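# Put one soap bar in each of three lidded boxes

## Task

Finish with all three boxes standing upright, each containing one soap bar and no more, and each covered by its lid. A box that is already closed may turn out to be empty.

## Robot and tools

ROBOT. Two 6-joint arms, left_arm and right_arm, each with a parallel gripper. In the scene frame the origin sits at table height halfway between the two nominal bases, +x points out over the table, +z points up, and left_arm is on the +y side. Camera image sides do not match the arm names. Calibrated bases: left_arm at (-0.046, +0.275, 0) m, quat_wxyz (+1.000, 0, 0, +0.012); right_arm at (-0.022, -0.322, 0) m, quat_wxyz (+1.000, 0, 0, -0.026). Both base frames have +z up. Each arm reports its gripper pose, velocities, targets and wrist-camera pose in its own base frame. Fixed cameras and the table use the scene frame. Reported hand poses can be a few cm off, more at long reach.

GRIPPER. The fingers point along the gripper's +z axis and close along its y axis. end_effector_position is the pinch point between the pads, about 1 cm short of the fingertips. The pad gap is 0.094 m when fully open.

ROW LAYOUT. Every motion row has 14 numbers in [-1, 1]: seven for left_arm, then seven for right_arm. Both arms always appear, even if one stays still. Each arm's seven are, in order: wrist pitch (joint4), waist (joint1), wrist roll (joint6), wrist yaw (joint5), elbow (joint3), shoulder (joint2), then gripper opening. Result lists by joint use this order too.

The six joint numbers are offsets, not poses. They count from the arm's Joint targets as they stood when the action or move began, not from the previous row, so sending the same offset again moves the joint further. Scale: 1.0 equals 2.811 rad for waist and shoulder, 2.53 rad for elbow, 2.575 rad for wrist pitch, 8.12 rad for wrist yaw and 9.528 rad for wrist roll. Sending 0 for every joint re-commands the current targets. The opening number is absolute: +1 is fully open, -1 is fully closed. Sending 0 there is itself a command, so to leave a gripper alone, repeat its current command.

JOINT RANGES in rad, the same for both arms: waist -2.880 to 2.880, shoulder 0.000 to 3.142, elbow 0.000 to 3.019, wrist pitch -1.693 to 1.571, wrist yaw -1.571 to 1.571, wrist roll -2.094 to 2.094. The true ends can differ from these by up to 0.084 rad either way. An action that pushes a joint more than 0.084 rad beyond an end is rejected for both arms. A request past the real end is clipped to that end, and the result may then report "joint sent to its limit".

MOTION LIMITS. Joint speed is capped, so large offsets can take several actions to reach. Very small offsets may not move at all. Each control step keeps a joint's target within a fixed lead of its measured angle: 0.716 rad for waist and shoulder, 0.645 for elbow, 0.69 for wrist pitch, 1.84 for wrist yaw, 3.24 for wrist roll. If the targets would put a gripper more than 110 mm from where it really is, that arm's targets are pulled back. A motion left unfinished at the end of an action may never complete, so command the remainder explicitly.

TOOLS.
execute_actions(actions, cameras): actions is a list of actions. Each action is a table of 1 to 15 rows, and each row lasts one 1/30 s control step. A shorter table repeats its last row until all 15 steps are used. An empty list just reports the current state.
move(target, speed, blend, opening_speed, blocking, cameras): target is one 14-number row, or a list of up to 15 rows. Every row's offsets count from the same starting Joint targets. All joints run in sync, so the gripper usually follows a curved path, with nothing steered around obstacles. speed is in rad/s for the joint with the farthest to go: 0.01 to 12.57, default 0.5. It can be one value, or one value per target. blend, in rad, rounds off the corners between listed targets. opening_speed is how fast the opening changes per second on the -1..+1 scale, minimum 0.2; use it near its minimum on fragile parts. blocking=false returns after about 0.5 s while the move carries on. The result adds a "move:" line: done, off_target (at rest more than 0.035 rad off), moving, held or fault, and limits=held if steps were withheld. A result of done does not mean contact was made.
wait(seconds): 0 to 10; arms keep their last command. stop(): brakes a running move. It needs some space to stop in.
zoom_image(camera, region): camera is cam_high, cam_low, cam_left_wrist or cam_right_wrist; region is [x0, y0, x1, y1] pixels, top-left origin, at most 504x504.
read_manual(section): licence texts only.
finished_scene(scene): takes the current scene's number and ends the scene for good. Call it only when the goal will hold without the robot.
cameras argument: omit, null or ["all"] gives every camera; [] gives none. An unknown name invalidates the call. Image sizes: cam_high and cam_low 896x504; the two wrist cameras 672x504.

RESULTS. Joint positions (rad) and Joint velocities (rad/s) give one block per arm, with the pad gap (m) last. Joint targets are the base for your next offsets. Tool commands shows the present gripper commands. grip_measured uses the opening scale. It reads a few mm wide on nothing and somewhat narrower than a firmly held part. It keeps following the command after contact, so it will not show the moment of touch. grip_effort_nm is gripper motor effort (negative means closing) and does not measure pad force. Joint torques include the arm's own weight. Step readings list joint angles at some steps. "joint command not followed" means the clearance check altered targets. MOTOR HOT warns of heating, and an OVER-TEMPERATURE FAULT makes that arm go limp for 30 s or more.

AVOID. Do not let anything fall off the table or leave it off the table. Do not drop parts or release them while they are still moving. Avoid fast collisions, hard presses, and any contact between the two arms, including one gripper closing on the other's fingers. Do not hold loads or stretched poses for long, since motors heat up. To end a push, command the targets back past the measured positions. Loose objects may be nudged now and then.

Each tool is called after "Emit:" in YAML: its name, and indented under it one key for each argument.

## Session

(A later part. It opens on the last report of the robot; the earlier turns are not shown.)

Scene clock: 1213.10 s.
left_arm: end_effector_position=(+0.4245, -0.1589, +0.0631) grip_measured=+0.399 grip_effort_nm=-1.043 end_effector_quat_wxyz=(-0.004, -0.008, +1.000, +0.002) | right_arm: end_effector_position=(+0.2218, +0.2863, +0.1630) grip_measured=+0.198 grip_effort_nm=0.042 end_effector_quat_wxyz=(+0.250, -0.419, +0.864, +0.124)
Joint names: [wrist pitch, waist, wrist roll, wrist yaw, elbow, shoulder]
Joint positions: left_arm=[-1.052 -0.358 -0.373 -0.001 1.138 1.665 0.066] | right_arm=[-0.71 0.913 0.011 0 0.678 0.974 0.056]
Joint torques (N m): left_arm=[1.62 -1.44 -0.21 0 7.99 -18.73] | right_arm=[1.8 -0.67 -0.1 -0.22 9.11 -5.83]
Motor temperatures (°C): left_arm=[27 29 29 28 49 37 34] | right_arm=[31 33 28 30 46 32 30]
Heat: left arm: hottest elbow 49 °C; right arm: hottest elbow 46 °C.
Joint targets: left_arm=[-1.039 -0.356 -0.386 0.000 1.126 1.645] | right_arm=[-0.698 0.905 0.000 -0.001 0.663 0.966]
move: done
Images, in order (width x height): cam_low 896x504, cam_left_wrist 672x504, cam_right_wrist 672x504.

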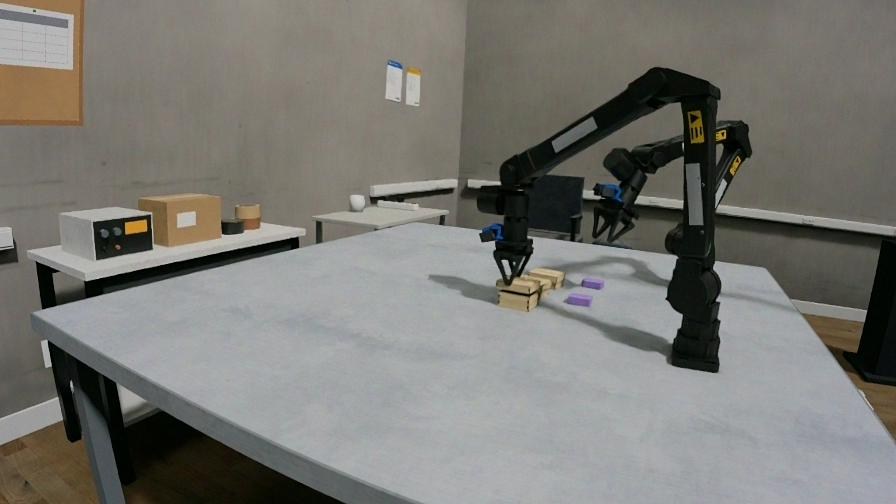

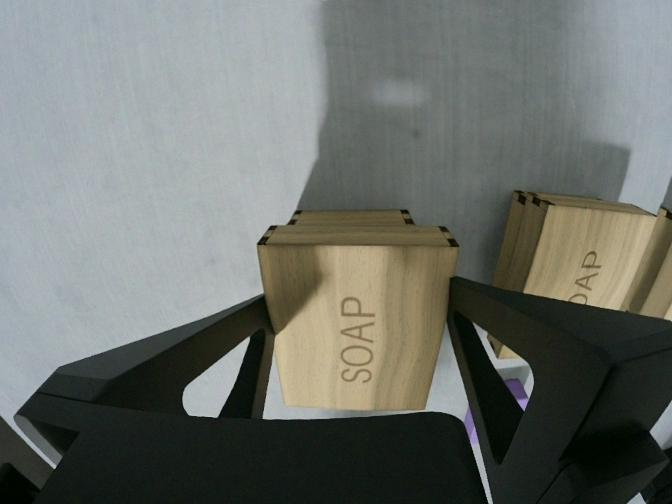

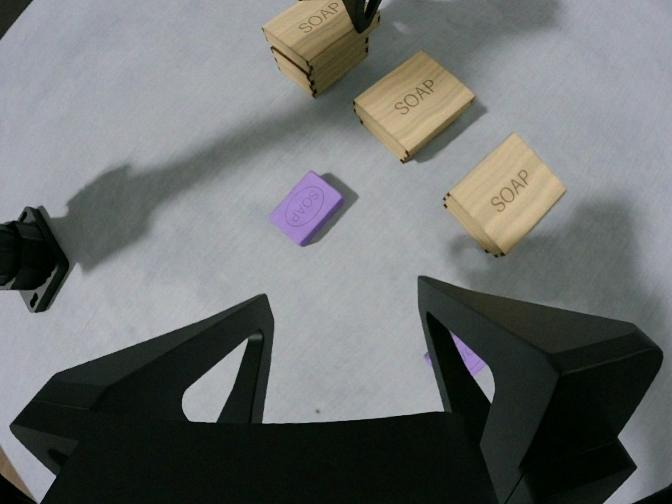

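Emit:
move:
  target:
    - [0,0,0,0,0,0.0114,0.15,0,0,0,0,0,0,0.2]
    - [0.0151,0,0,0,-0.0101,0.0167,0.15,0,0,0,0,0,0,0.2]
  speed: 0.05
  cameras: ["cam_left_wrist","cam_low","cam_right_wrist"]

Emit:
zoom_image:
  camera: "cam_low"
  region: [470, 240, 570, 320]

Emit:
zoom_image:
  camera: "cam_right_wrist"
  region: [230, 0, 430, 120]

Scene clock: 1254.53 s.
left_arm: end_effector_position=(+0.4230, -0.1583, +0.0555) grip_measured=+0.399 grip_effort_nm=-1.038 end_effector_quat_wxyz=(+0.002, -0.008, +1.000, +0.000) | right_arm: end_effector_position=(+0.2218, +0.2863, +0.1630) grip_measured=+0.198 grip_effort_nm=0.032 end_effector_quat_wxyz=(+0.250, -0.419, +0.864, +0.124)
Joint names: [wrist pitch, waist, wrist roll, wrist yaw, elbow, shoulder]
Joint positions: left_arm=[-1.017 -0.358 -0.374 -0.001 1.115 1.665 0.066] | right_arm=[-0.71 0.913 0.011 0 0.678 0.974 0.056]
Joint torques (N m): left_arm=[1.78 -1.49 -0.21 -0.01 7.68 -14.39] | right_arm=[1.8 -0.67 -0.1 -0.22 9.1 -5.83]
Heat: left arm: hottest elbow 48 °C; right arm: hottest elbow 46 °C.
Joint targets: left_arm=[-1.000 -0.356 -0.386 0.000 1.101 1.692] | right_arm=[-0.698 0.905 0.000 -0.001 0.663 0.966]
move: done
Images, in order (width x height): cam_low 896x504, cam_left_wrist 672x504, cam_right_wrist 672x504.

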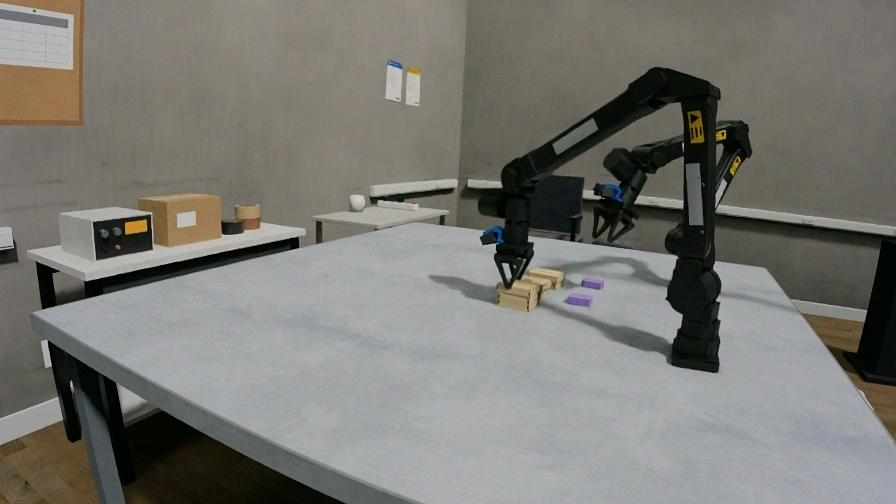

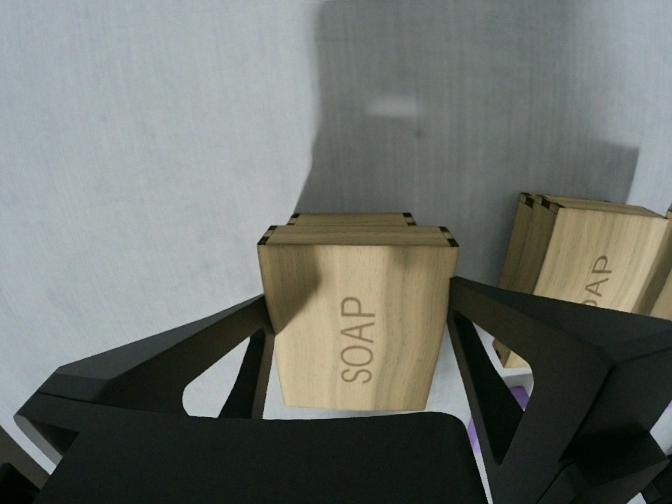

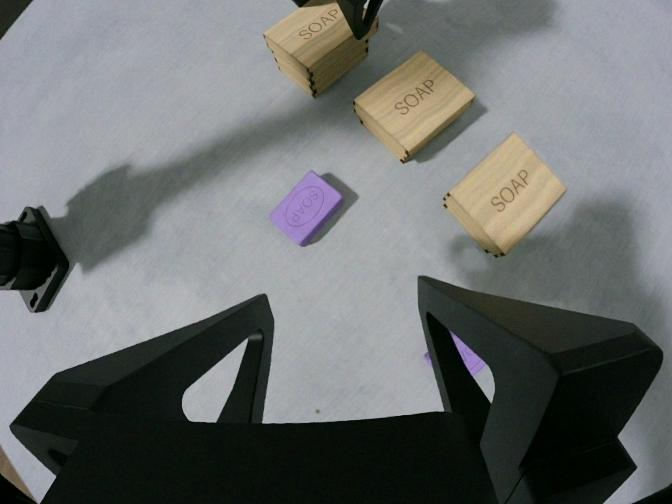

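Scaled by 5.040 from the camera's 896x504 image, which has a finer 1280x720 frame.

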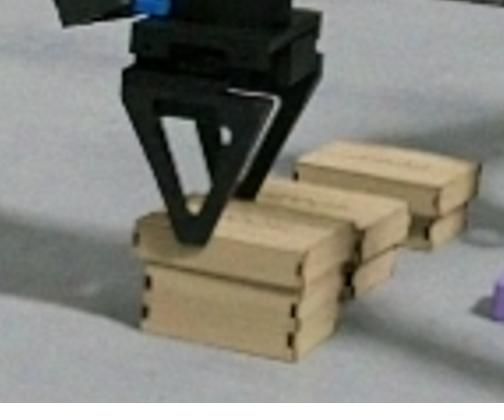

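Scaled by 2.520 from the camera's 672x504 image, which has a finer 960x720 frame.

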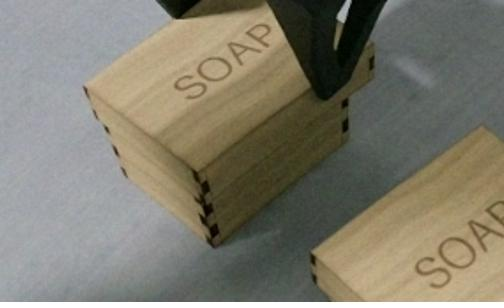

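Emit:
move:
  target: [0.007,0,0,0,-0.0028,0.005,0.15,0,0,0,0,0,0,0.2]
  speed: 0.05
  cameras: ["cam_left_wrist","cam_low","cam_right_wrist"]

Emit:
zoom_image:
  camera: "cam_low"
  region: [470, 240, 570, 320]

Emit:
zoom_image:
  camera: "cam_right_wrist"
  region: [230, 0, 430, 120]

Scene clock: 1268.60 s.
left_arm: end_effector_position=(+0.4238, -0.1587, +0.0550) grip_measured=+0.399 grip_effort_nm=-1.043 end_effector_quat_wxyz=(+0.004, -0.009, +1.000, -0.001) | right_arm: end_effector_position=(+0.2218, +0.2863, +0.1630) grip_measured=+0.198 grip_effort_nm=0.032 end_effector_quat_wxyz=(+0.250, -0.419, +0.864, +0.124)
Joint names: [wrist pitch, waist, wrist roll, wrist yaw, elbow, shoulder]
Joint positions: left_arm=[-1.01 -0.358 -0.375 -0.001 1.114 1.665 0.066] | right_arm=[-0.71 0.913 0.011 0 0.678 0.974 0.056]
Joint torques (N m): left_arm=[2.45 -1.49 -0.17 -0.01 7.17 -13.16] | right_arm=[1.78 -0.67 -0.1 -0.22 9.1 -5.77]
Heat: left arm: hottest elbow 48 °C; right arm: hottest elbow 46 °C.
Joint targets: left_arm=[-0.982 -0.356 -0.387 0.000 1.094 1.706] | right_arm=[-0.698 0.905 0.000 -0.001 0.663 0.966]
move: off_target (left_arm); left_arm: the shoulder is farthest, 0.041 rad from its target
Images, in order (width x height): cam_low 896x504, cam_left_wrist 672x504, cam_right_wrist 672x504.

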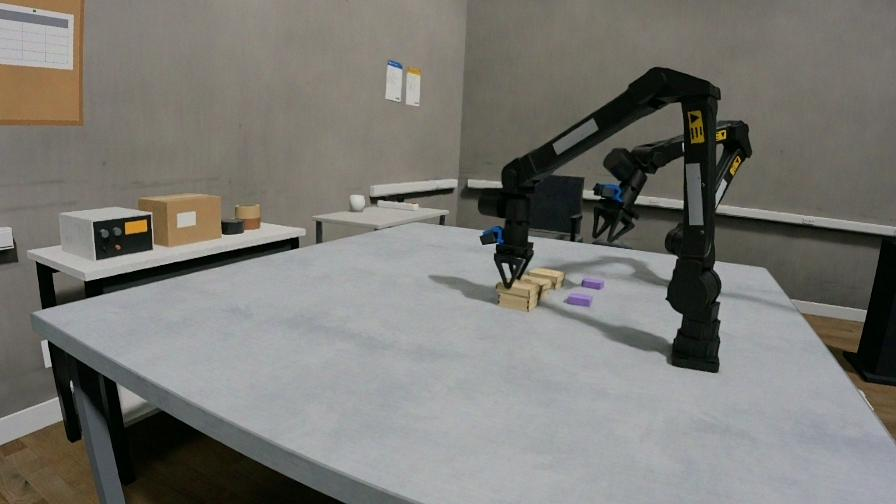

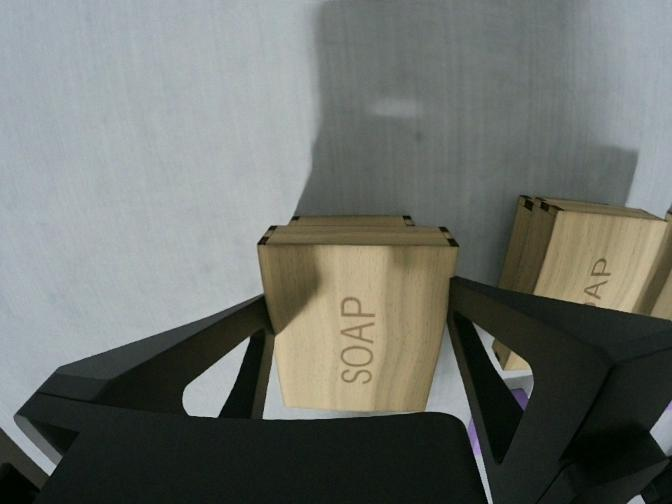

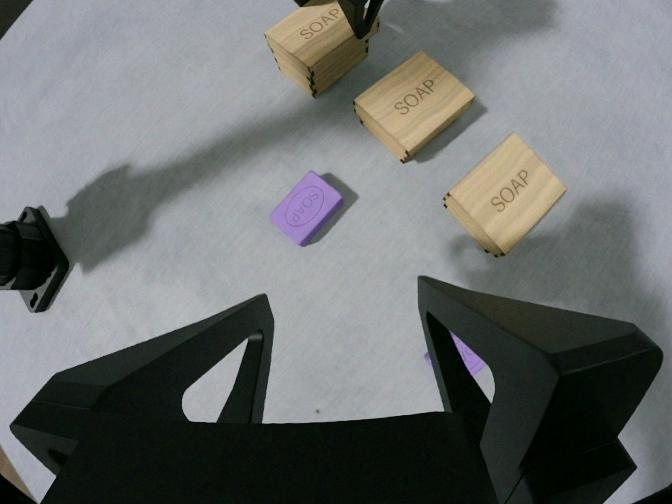

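Scaled by 5.040 from the camera's 896x504 image, which has a finer 1280x720 frame.

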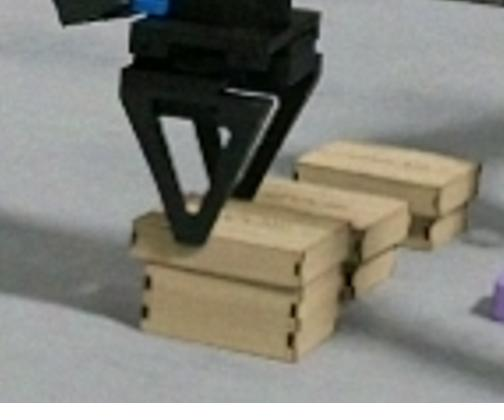

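Scaled by 2.520 from the camera's 672x504 image, which has a finer 960x720 frame.

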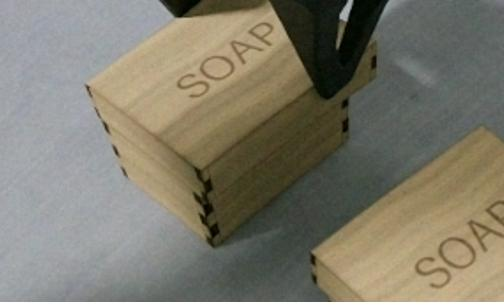

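Emit:
move:
  target:
    - [0,0,0,0,0.01,-0.009,0.15,0,0,0,0,0,0,0.2]
    - [0,0.0048,-0.0018,0,0.01,-0.009,0.15,0,0,0,0,0,0,0.2]
    - [0.002,0.0048,-0.0018,0,-0.002,0.0015,0.15,0,0,0,0,0,0,0.2]
  speed: 0.06
  cameras: ["cam_left_wrist","cam_low","cam_right_wrist"]

Emit:
zoom_image:
  camera: "cam_left_wrist"
  region: [240, 190, 480, 290]

Emit:
zoom_image:
  camera: "cam_low"
  region: [490, 260, 550, 320]

Emit:
zoom_image:
  camera: "cam_right_wrist"
  region: [250, 0, 400, 110]

Scene clock: 1303.07 s.
left_arm: end_effector_position=(+0.4251, -0.1586, +0.0551) grip_measured=+0.399 grip_effort_nm=-1.033 end_effector_quat_wxyz=(+0.006, -0.018, +1.000, -0.002) | right_arm: end_effector_position=(+0.2218, +0.2863, +0.1630) grip_measured=+0.198 grip_effort_nm=0.037 end_effector_quat_wxyz=(+0.250, -0.419, +0.864, +0.124)
Joint names: [wrist pitch, waist, wrist roll, wrist yaw, elbow, shoulder]
Joint positions: left_arm=[-1.006 -0.357 -0.393 -0.001 1.114 1.665 0.066] | right_arm=[-0.71 0.913 0.011 0 0.678 0.974 0.056]
Joint torques (N m): left_arm=[2.47 -0.56 -0.16 0 6.76 -12.75] | right_arm=[1.78 -0.67 -0.1 -0.22 9.11 -5.83]
Heat: left arm: hottest elbow 45 °C; right arm: hottest elbow 46 °C.
Joint targets: left_arm=[-0.977 -0.343 -0.404 0.000 1.089 1.710] | right_arm=[-0.698 0.905 0.000 -0.001 0.663 0.966]
move: off_target (left_arm); left_arm: the shoulder is farthest, 0.045 rad from its target
Images, in order (width x height): cam_low 896x504, cam_left_wrist 672x504, cam_right_wrist 672x504.

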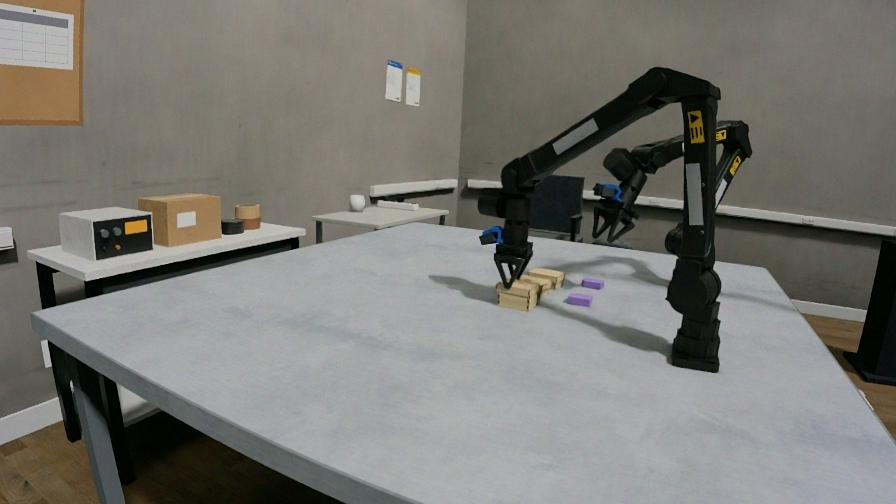

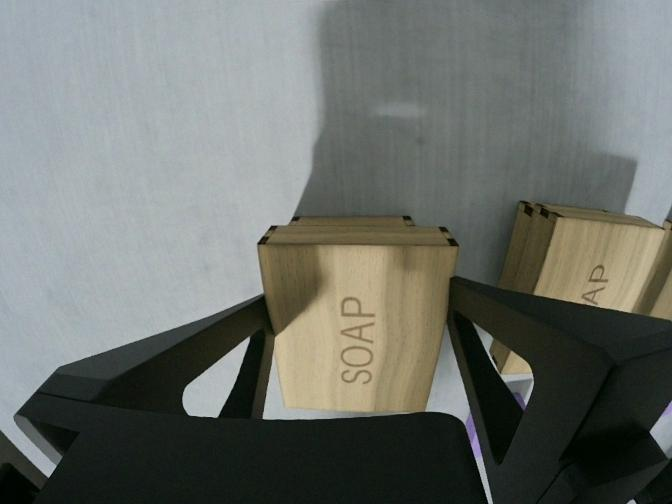

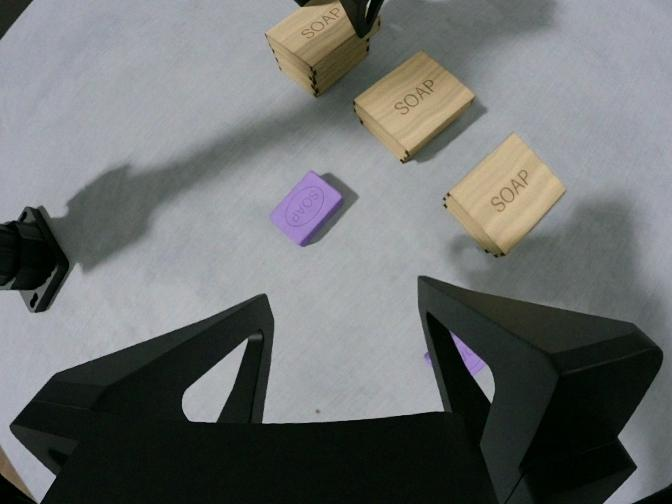

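Scaled by 2.100 from the camera's 672x504 image, which has a finer 960x720 frame.

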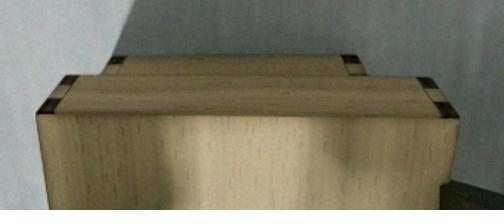

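Scaled by 8.400 from the camera's 896x504 image, which has a finer 1280x720 frame.

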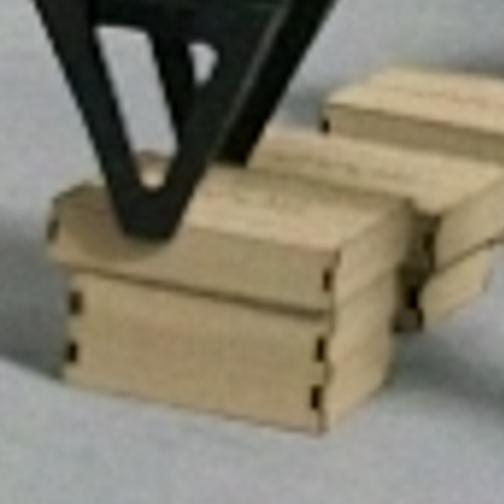

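Scaled by 3.360 from the camera's 672x504 image, which has a finer 960x720 frame.

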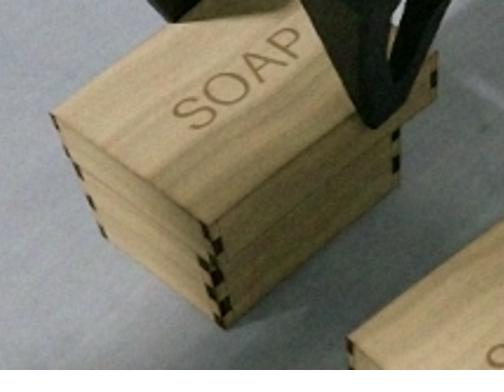

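Emit:
move:
  target:
    - [-0.003,0,0,0,0.0045,-0.018,0.15,0,0,0,0,0,0,0.2]
    - [-0.003,-0.001,0,0,0.0045,-0.0267,0.15,0,0,0,0,0,0,0.2]
  speed: 0.06
  cameras: ["cam_left_wrist","cam_low","cam_right_wrist"]

Emit:
zoom_image:
  camera: "cam_left_wrist"
  region: [240, 190, 480, 290]

Emit:
zoom_image:
  camera: "cam_low"
  region: [490, 260, 550, 320]

Emit:
zoom_image:
  camera: "cam_right_wrist"
  region: [250, 0, 580, 270]

Scene clock: 1328.67 s.
left_arm: end_effector_position=(+0.4276, -0.1595, +0.0597) grip_measured=+0.399 grip_effort_nm=-1.043 end_effector_quat_wxyz=(+0.015, -0.018, +1.000, -0.005) | right_arm: end_effector_position=(+0.2218, +0.2863, +0.1630) grip_measured=+0.198 grip_effort_nm=0.037 end_effector_quat_wxyz=(+0.250, -0.419, +0.864, +0.124)
Joint names: [wrist pitch, waist, wrist roll, wrist yaw, elbow, shoulder]
Joint positions: left_arm=[-0.998 -0.357 -0.393 -0.001 1.114 1.655 0.066] | right_arm=[-0.71 0.913 0.011 0 0.678 0.974 0.056]
Joint torques (N m): left_arm=[1.69 -0.73 -0.18 0 7.84 -18.49] | right_arm=[1.81 -0.62 -0.1 -0.22 9.1 -5.77]
Motor temperatures (°C): left_arm=[27 29 29 28 44 37 34] | right_arm=[30 33 28 30 46 32 30]
Heat: left arm: hottest elbow 44 °C; right arm: hottest elbow 46 °C.
Joint targets: left_arm=[-0.985 -0.346 -0.404 0.000 1.100 1.635] | right_arm=[-0.698 0.905 0.000 -0.001 0.663 0.966]
move: done
Images, in order (width x height): cam_low 896x504, cam_left_wrist 672x504, cam_right_wrist 672x504.

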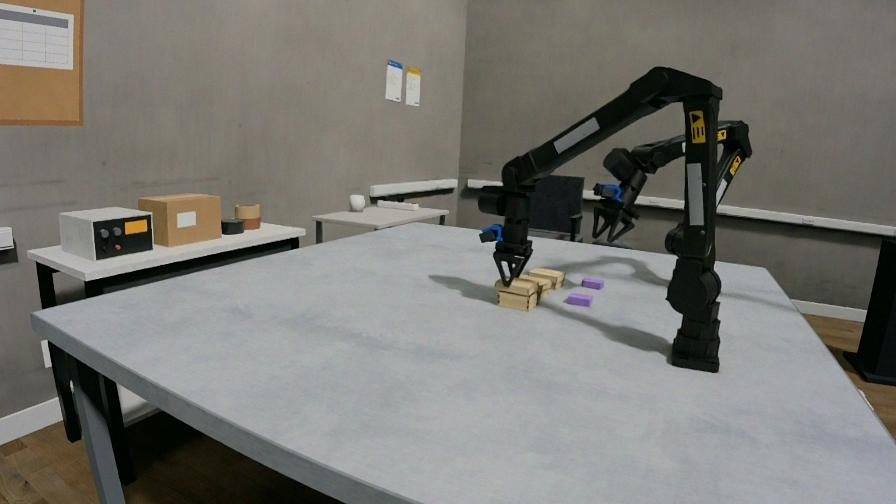

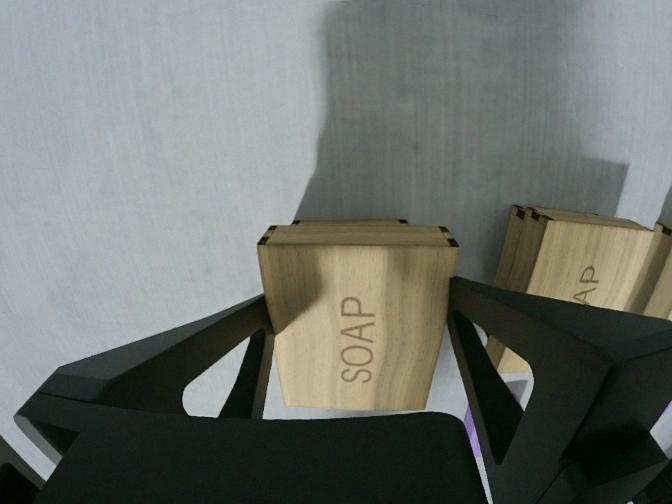

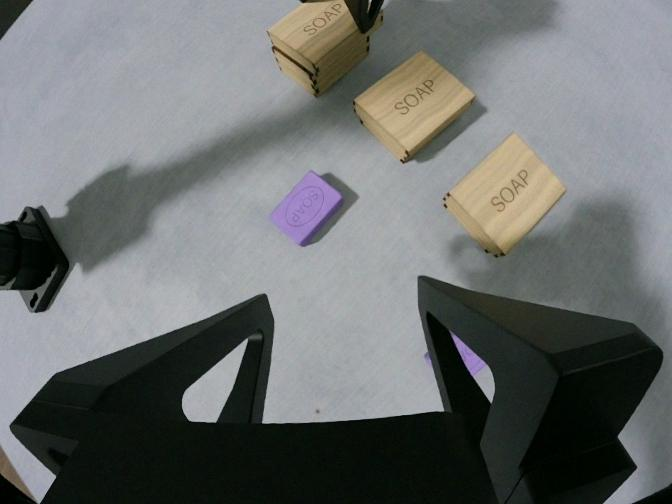

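Scaled by 2.100 from the camera's 672x504 image, which has a finer 960x720 frame.

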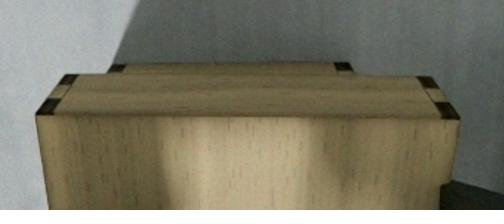

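Scaled by 8.400 from the camera's 896x504 image, which has a finer 1280x720 frame.

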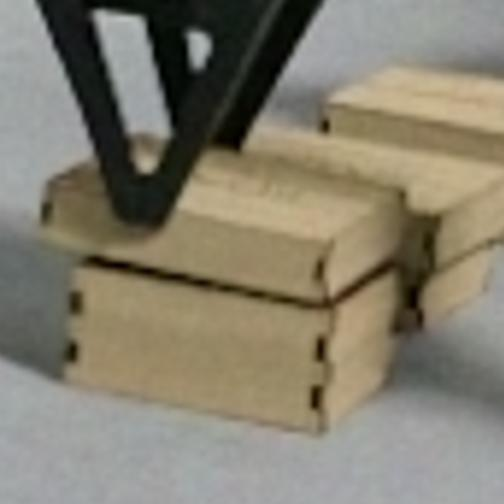

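Scaled by 1.527 from the camera's 672x504 image, which has a finer 960x720 frame.

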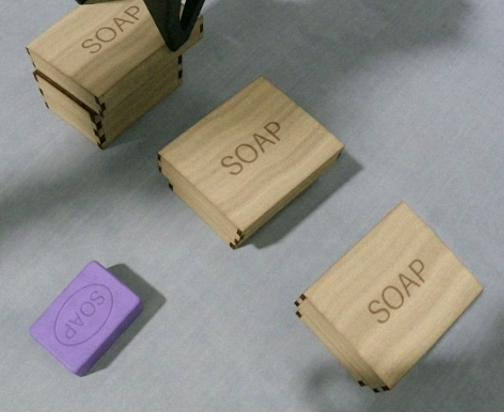

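Emit:
move:
  target: [-0.0206,0,0,0,0,0,0.15,0,0,0,0,0,0,0.2]
  speed: 0.06
  cameras: ["cam_left_wrist","cam_low"]

Emit:
zoom_image:
  camera: "cam_left_wrist"
  region: [240, 190, 480, 290]

Emit:
zoom_image:
  camera: "cam_low"
  region: [490, 260, 550, 320]

Scene clock: 1341.20 s.
left_arm: end_effector_position=(+0.4211, -0.1571, +0.0596) grip_measured=+0.399 grip_effort_nm=-1.043 end_effector_quat_wxyz=(+0.002, -0.018, +1.000, +0.000) | right_arm: end_effector_position=(+0.2218, +0.2863, +0.1630) grip_measured=+0.198 grip_effort_nm=0.032 end_effector_quat_wxyz=(+0.250, -0.419, +0.864, +0.124)
Joint names: [wrist pitch, waist, wrist roll, wrist yaw, elbow, shoulder]
Joint positions: left_arm=[-1.026 -0.357 -0.393 -0.001 1.114 1.655 0.066] | right_arm=[-0.71 0.913 0.011 0 0.678 0.974 0.056]
Joint torques (N m): left_arm=[0.58 -0.67 -0.18 0.01 7.77 -18.43] | right_arm=[1.8 -0.67 -0.1 -0.22 9.1 -5.77]
Heat: left arm: hottest elbow 44 °C; right arm: hottest elbow 46 °C.
Joint targets: left_arm=[-1.038 -0.346 -0.404 0.000 1.100 1.635] | right_arm=[-0.698 0.905 0.000 -0.001 0.663 0.966]
move: done
Images, in order (width x height): cam_low 896x504, cam_left_wrist 672x504.

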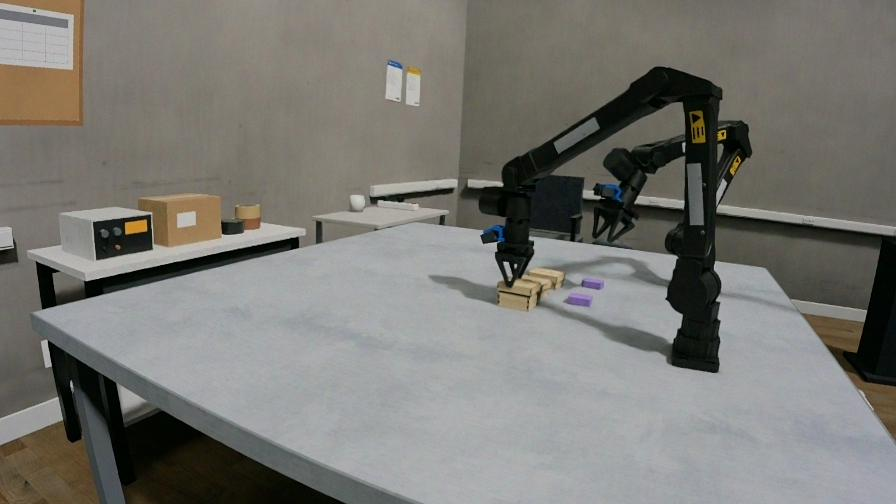

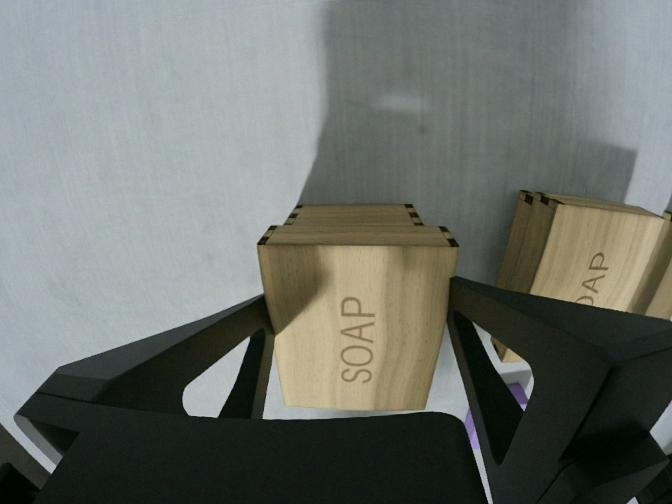

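Scaled by 2.100 from the camera's 672x504 image, which has a finer 960x720 frame.

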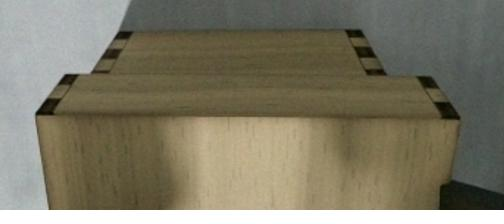

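Scaled by 8.400 from the camera's 896x504 image, which has a finer 1280x720 frame.

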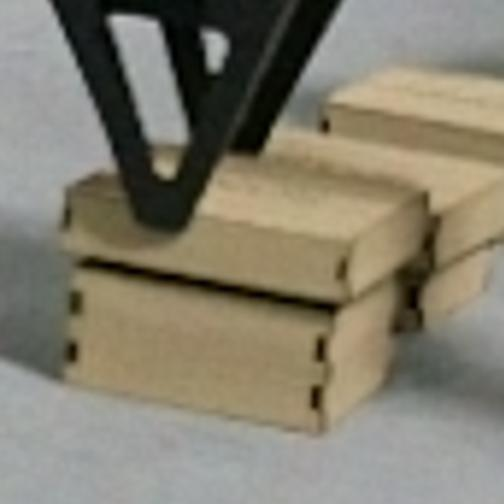

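Emit:
move:
  target:
    - [0.008,0.0018,0,0,0,0.0185,0.15,0,0,0,0,0,0,0.2]
    - [0.014,0.0018,0,0,0,0.0203,0.15,0,0,0,0,0,0,0.2]
  speed: 0.06
  cameras: ["cam_left_wrist","cam_low"]

Emit:
zoom_image:
  camera: "cam_left_wrist"
  region: [240, 190, 480, 290]

Emit:
zoom_image:
  camera: "cam_low"
  region: [490, 260, 550, 320]

Scene clock: 1362.50 s.
left_arm: end_effector_position=(+0.4230, -0.1560, +0.0547) grip_measured=+0.399 grip_effort_nm=-1.038 end_effector_quat_wxyz=(+0.001, -0.020, +1.000, +0.000) | right_arm: end_effector_position=(+0.2218, +0.2863, +0.1630) grip_measured=+0.198 grip_effort_nm=0.037 end_effector_quat_wxyz=(+0.250, -0.419, +0.864, +0.124)
Joint names: [wrist pitch, waist, wrist roll, wrist yaw, elbow, shoulder]
Joint positions: left_arm=[-1.017 -0.353 -0.393 -0.001 1.114 1.666 0.066] | right_arm=[-0.71 0.913 0.011 0 0.678 0.974 0.056]
Joint torques (N m): left_arm=[1.76 -0.44 -0.18 0 7.73 -14.39] | right_arm=[1.8 -0.67 -0.1 -0.22 9.1 -5.77]
Heat: left arm: hottest elbow 44 °C; right arm: hottest elbow 46 °C.
Joint targets: left_arm=[-1.002 -0.340 -0.404 0.000 1.100 1.693] | right_arm=[-0.698 0.905 0.000 -0.001 0.663 0.966]
move: done
Images, in order (width x height): cam_low 896x504, cam_left_wrist 672x504.

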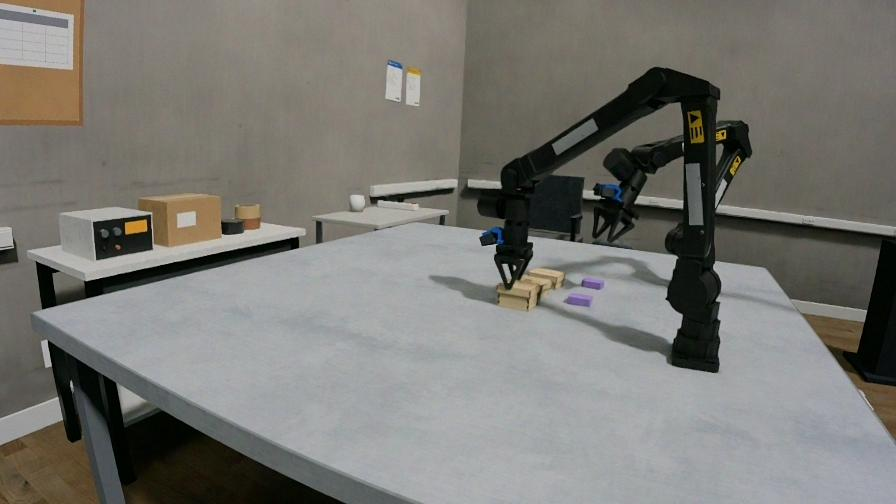

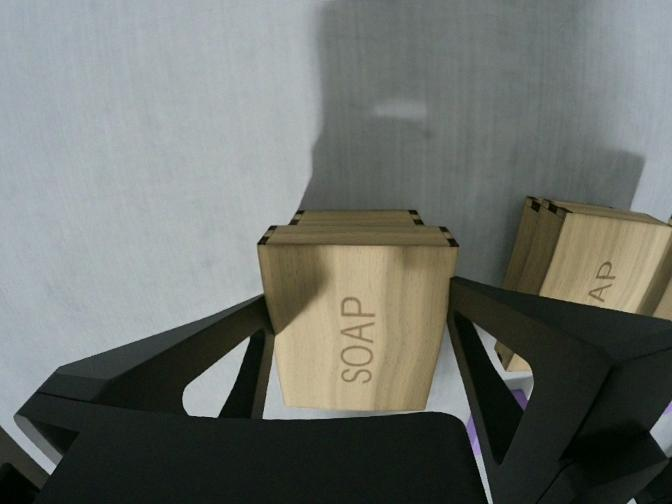

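Scaled by 2.100 from the camera's 672x504 image, which has a finer 960x720 frame.

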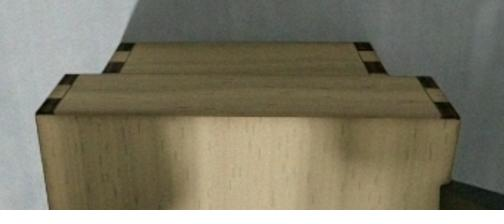

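Scaled by 8.400 from the camera's 896x504 image, which has a finer 1280x720 frame.

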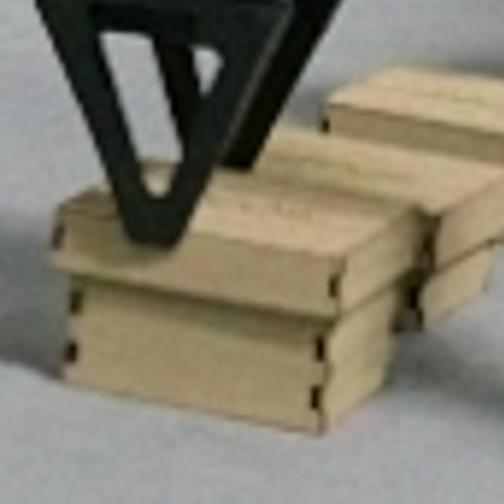

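Emit:
move:
  target: [0.004,0,0,0,-0.0028,0.0068,0.15,0,0,0,0,0,0,0.2]
  speed: 0.05
  cameras: ["cam_left_wrist","cam_low","cam_right_wrist"]

Emit:
zoom_image:
  camera: "cam_left_wrist"
  region: [240, 190, 480, 290]

Emit:
zoom_image:
  camera: "cam_low"
  region: [490, 260, 550, 320]

Emit:
zoom_image:
  camera: "cam_right_wrist"
  region: [250, 0, 400, 110]

Scene clock: 1376.97 s.
left_arm: end_effector_position=(+0.4215, -0.1552, +0.0441) grip_measured=+0.399 grip_effort_nm=-1.033 end_effector_quat_wxyz=(-0.005, -0.020, +1.000, +0.003) | right_arm: end_effector_position=(+0.2218, +0.2863, +0.1630) grip_measured=+0.198 grip_effort_nm=0.037 end_effector_quat_wxyz=(+0.250, -0.419, +0.864, +0.124)
Joint names: [wrist pitch, waist, wrist roll, wrist yaw, elbow, shoulder]
Joint positions: left_arm=[-1.003 -0.352 -0.393 -0.001 1.106 1.685 0.066] | right_arm=[-0.71 0.913 0.011 0 0.678 0.974 0.056]
Joint torques (N m): left_arm=[1.51 -0.67 -0.18 0 7.66 -14.62] | right_arm=[1.78 -0.67 -0.1 -0.22 9.1 -5.77]
Heat: left arm: hottest elbow 43 °C; right arm: hottest elbow 46 °C.
Joint targets: left_arm=[-0.992 -0.340 -0.404 0.000 1.093 1.712] | right_arm=[-0.698 0.905 0.000 -0.001 0.663 0.966]
move: done
Images, in order (width x height): cam_low 896x504, cam_left_wrist 672x504, cam_right_wrist 672x504.

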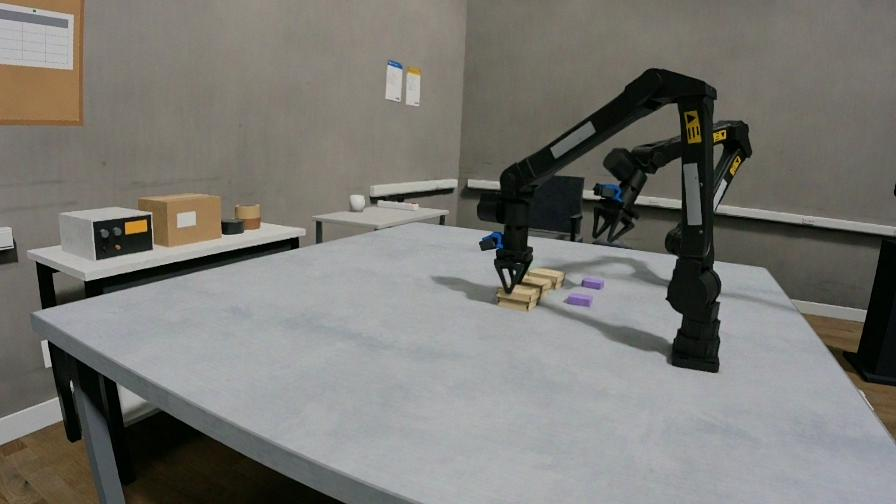

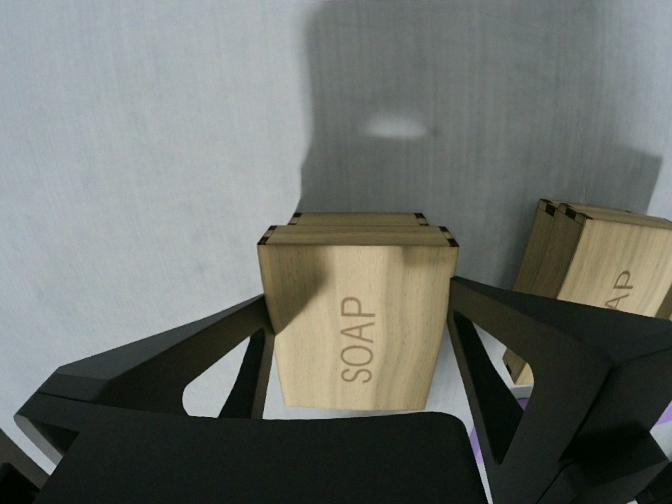

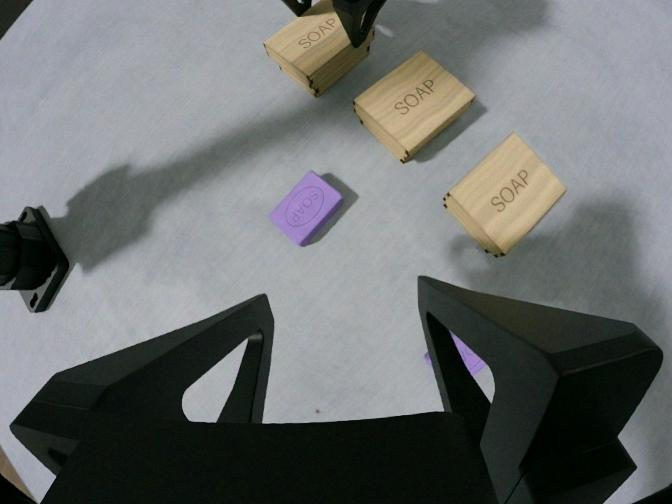

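Scaled by 2.100 from the camera's 672x504 image, which has a finer 960x720 frame.

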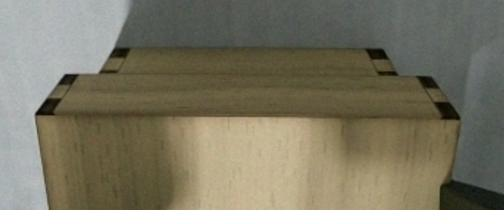

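Scaled by 8.400 from the camera's 896x504 image, which has a finer 1280x720 frame.

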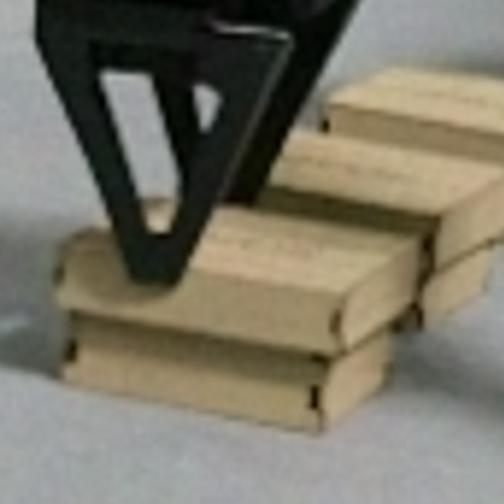

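Scaled by 3.360 from the camera's 672x504 image, which has a finer 960x720 frame.

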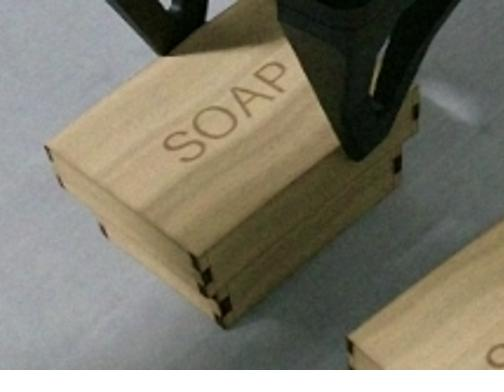

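Emit:
move:
  target: [0,0,0,0,0,0,0.75,0,0,0,0,0,0,0.2]
  opening_speed: 0.4
  cameras: ["cam_low"]

Emit:
zoom_image:
  camera: "cam_low"
  region: [490, 260, 550, 320]

Scene clock: 1386.53 s.
left_arm: end_effector_position=(+0.4214, -0.1552, +0.0440) grip_measured=+0.747 grip_effort_nm=0.115 end_effector_quat_wxyz=(-0.005, -0.020, +1.000, +0.003) | right_arm: end_effector_position=(+0.2218, +0.2863, +0.1630) grip_measured=+0.198 grip_effort_nm=0.032 end_effector_quat_wxyz=(+0.250, -0.419, +0.864, +0.124)
Joint names: [wrist pitch, waist, wrist roll, wrist yaw, elbow, shoulder]
Joint positions: left_arm=[-1.003 -0.352 -0.393 -0.001 1.105 1.685 0.082] | right_arm=[-0.71 0.913 0.011 0 0.678 0.974 0.056]
Joint torques (N m): left_arm=[1.54 -0.67 -0.18 0 7.68 -14.45] | right_arm=[1.78 -0.62 -0.1 -0.22 9.1 -5.83]
Heat: left arm: hottest elbow 44 °C; right arm: hottest elbow 46 °C.
Joint targets: left_arm=[-0.992 -0.340 -0.404 0.000 1.093 1.712] | right_arm=[-0.698 0.905 0.000 -0.001 0.663 0.966]
move: done
Images, in order (width x height): cam_low 896x504.

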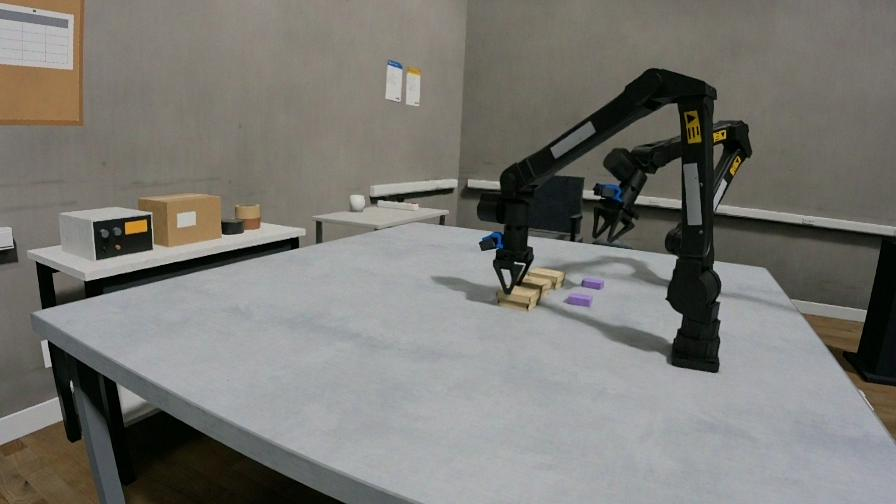

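Scaled by 8.400 from the camera's 896x504 image, which has a finer 1280x720 frame.

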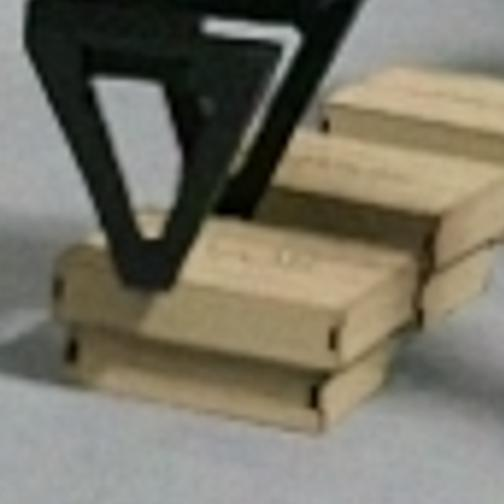

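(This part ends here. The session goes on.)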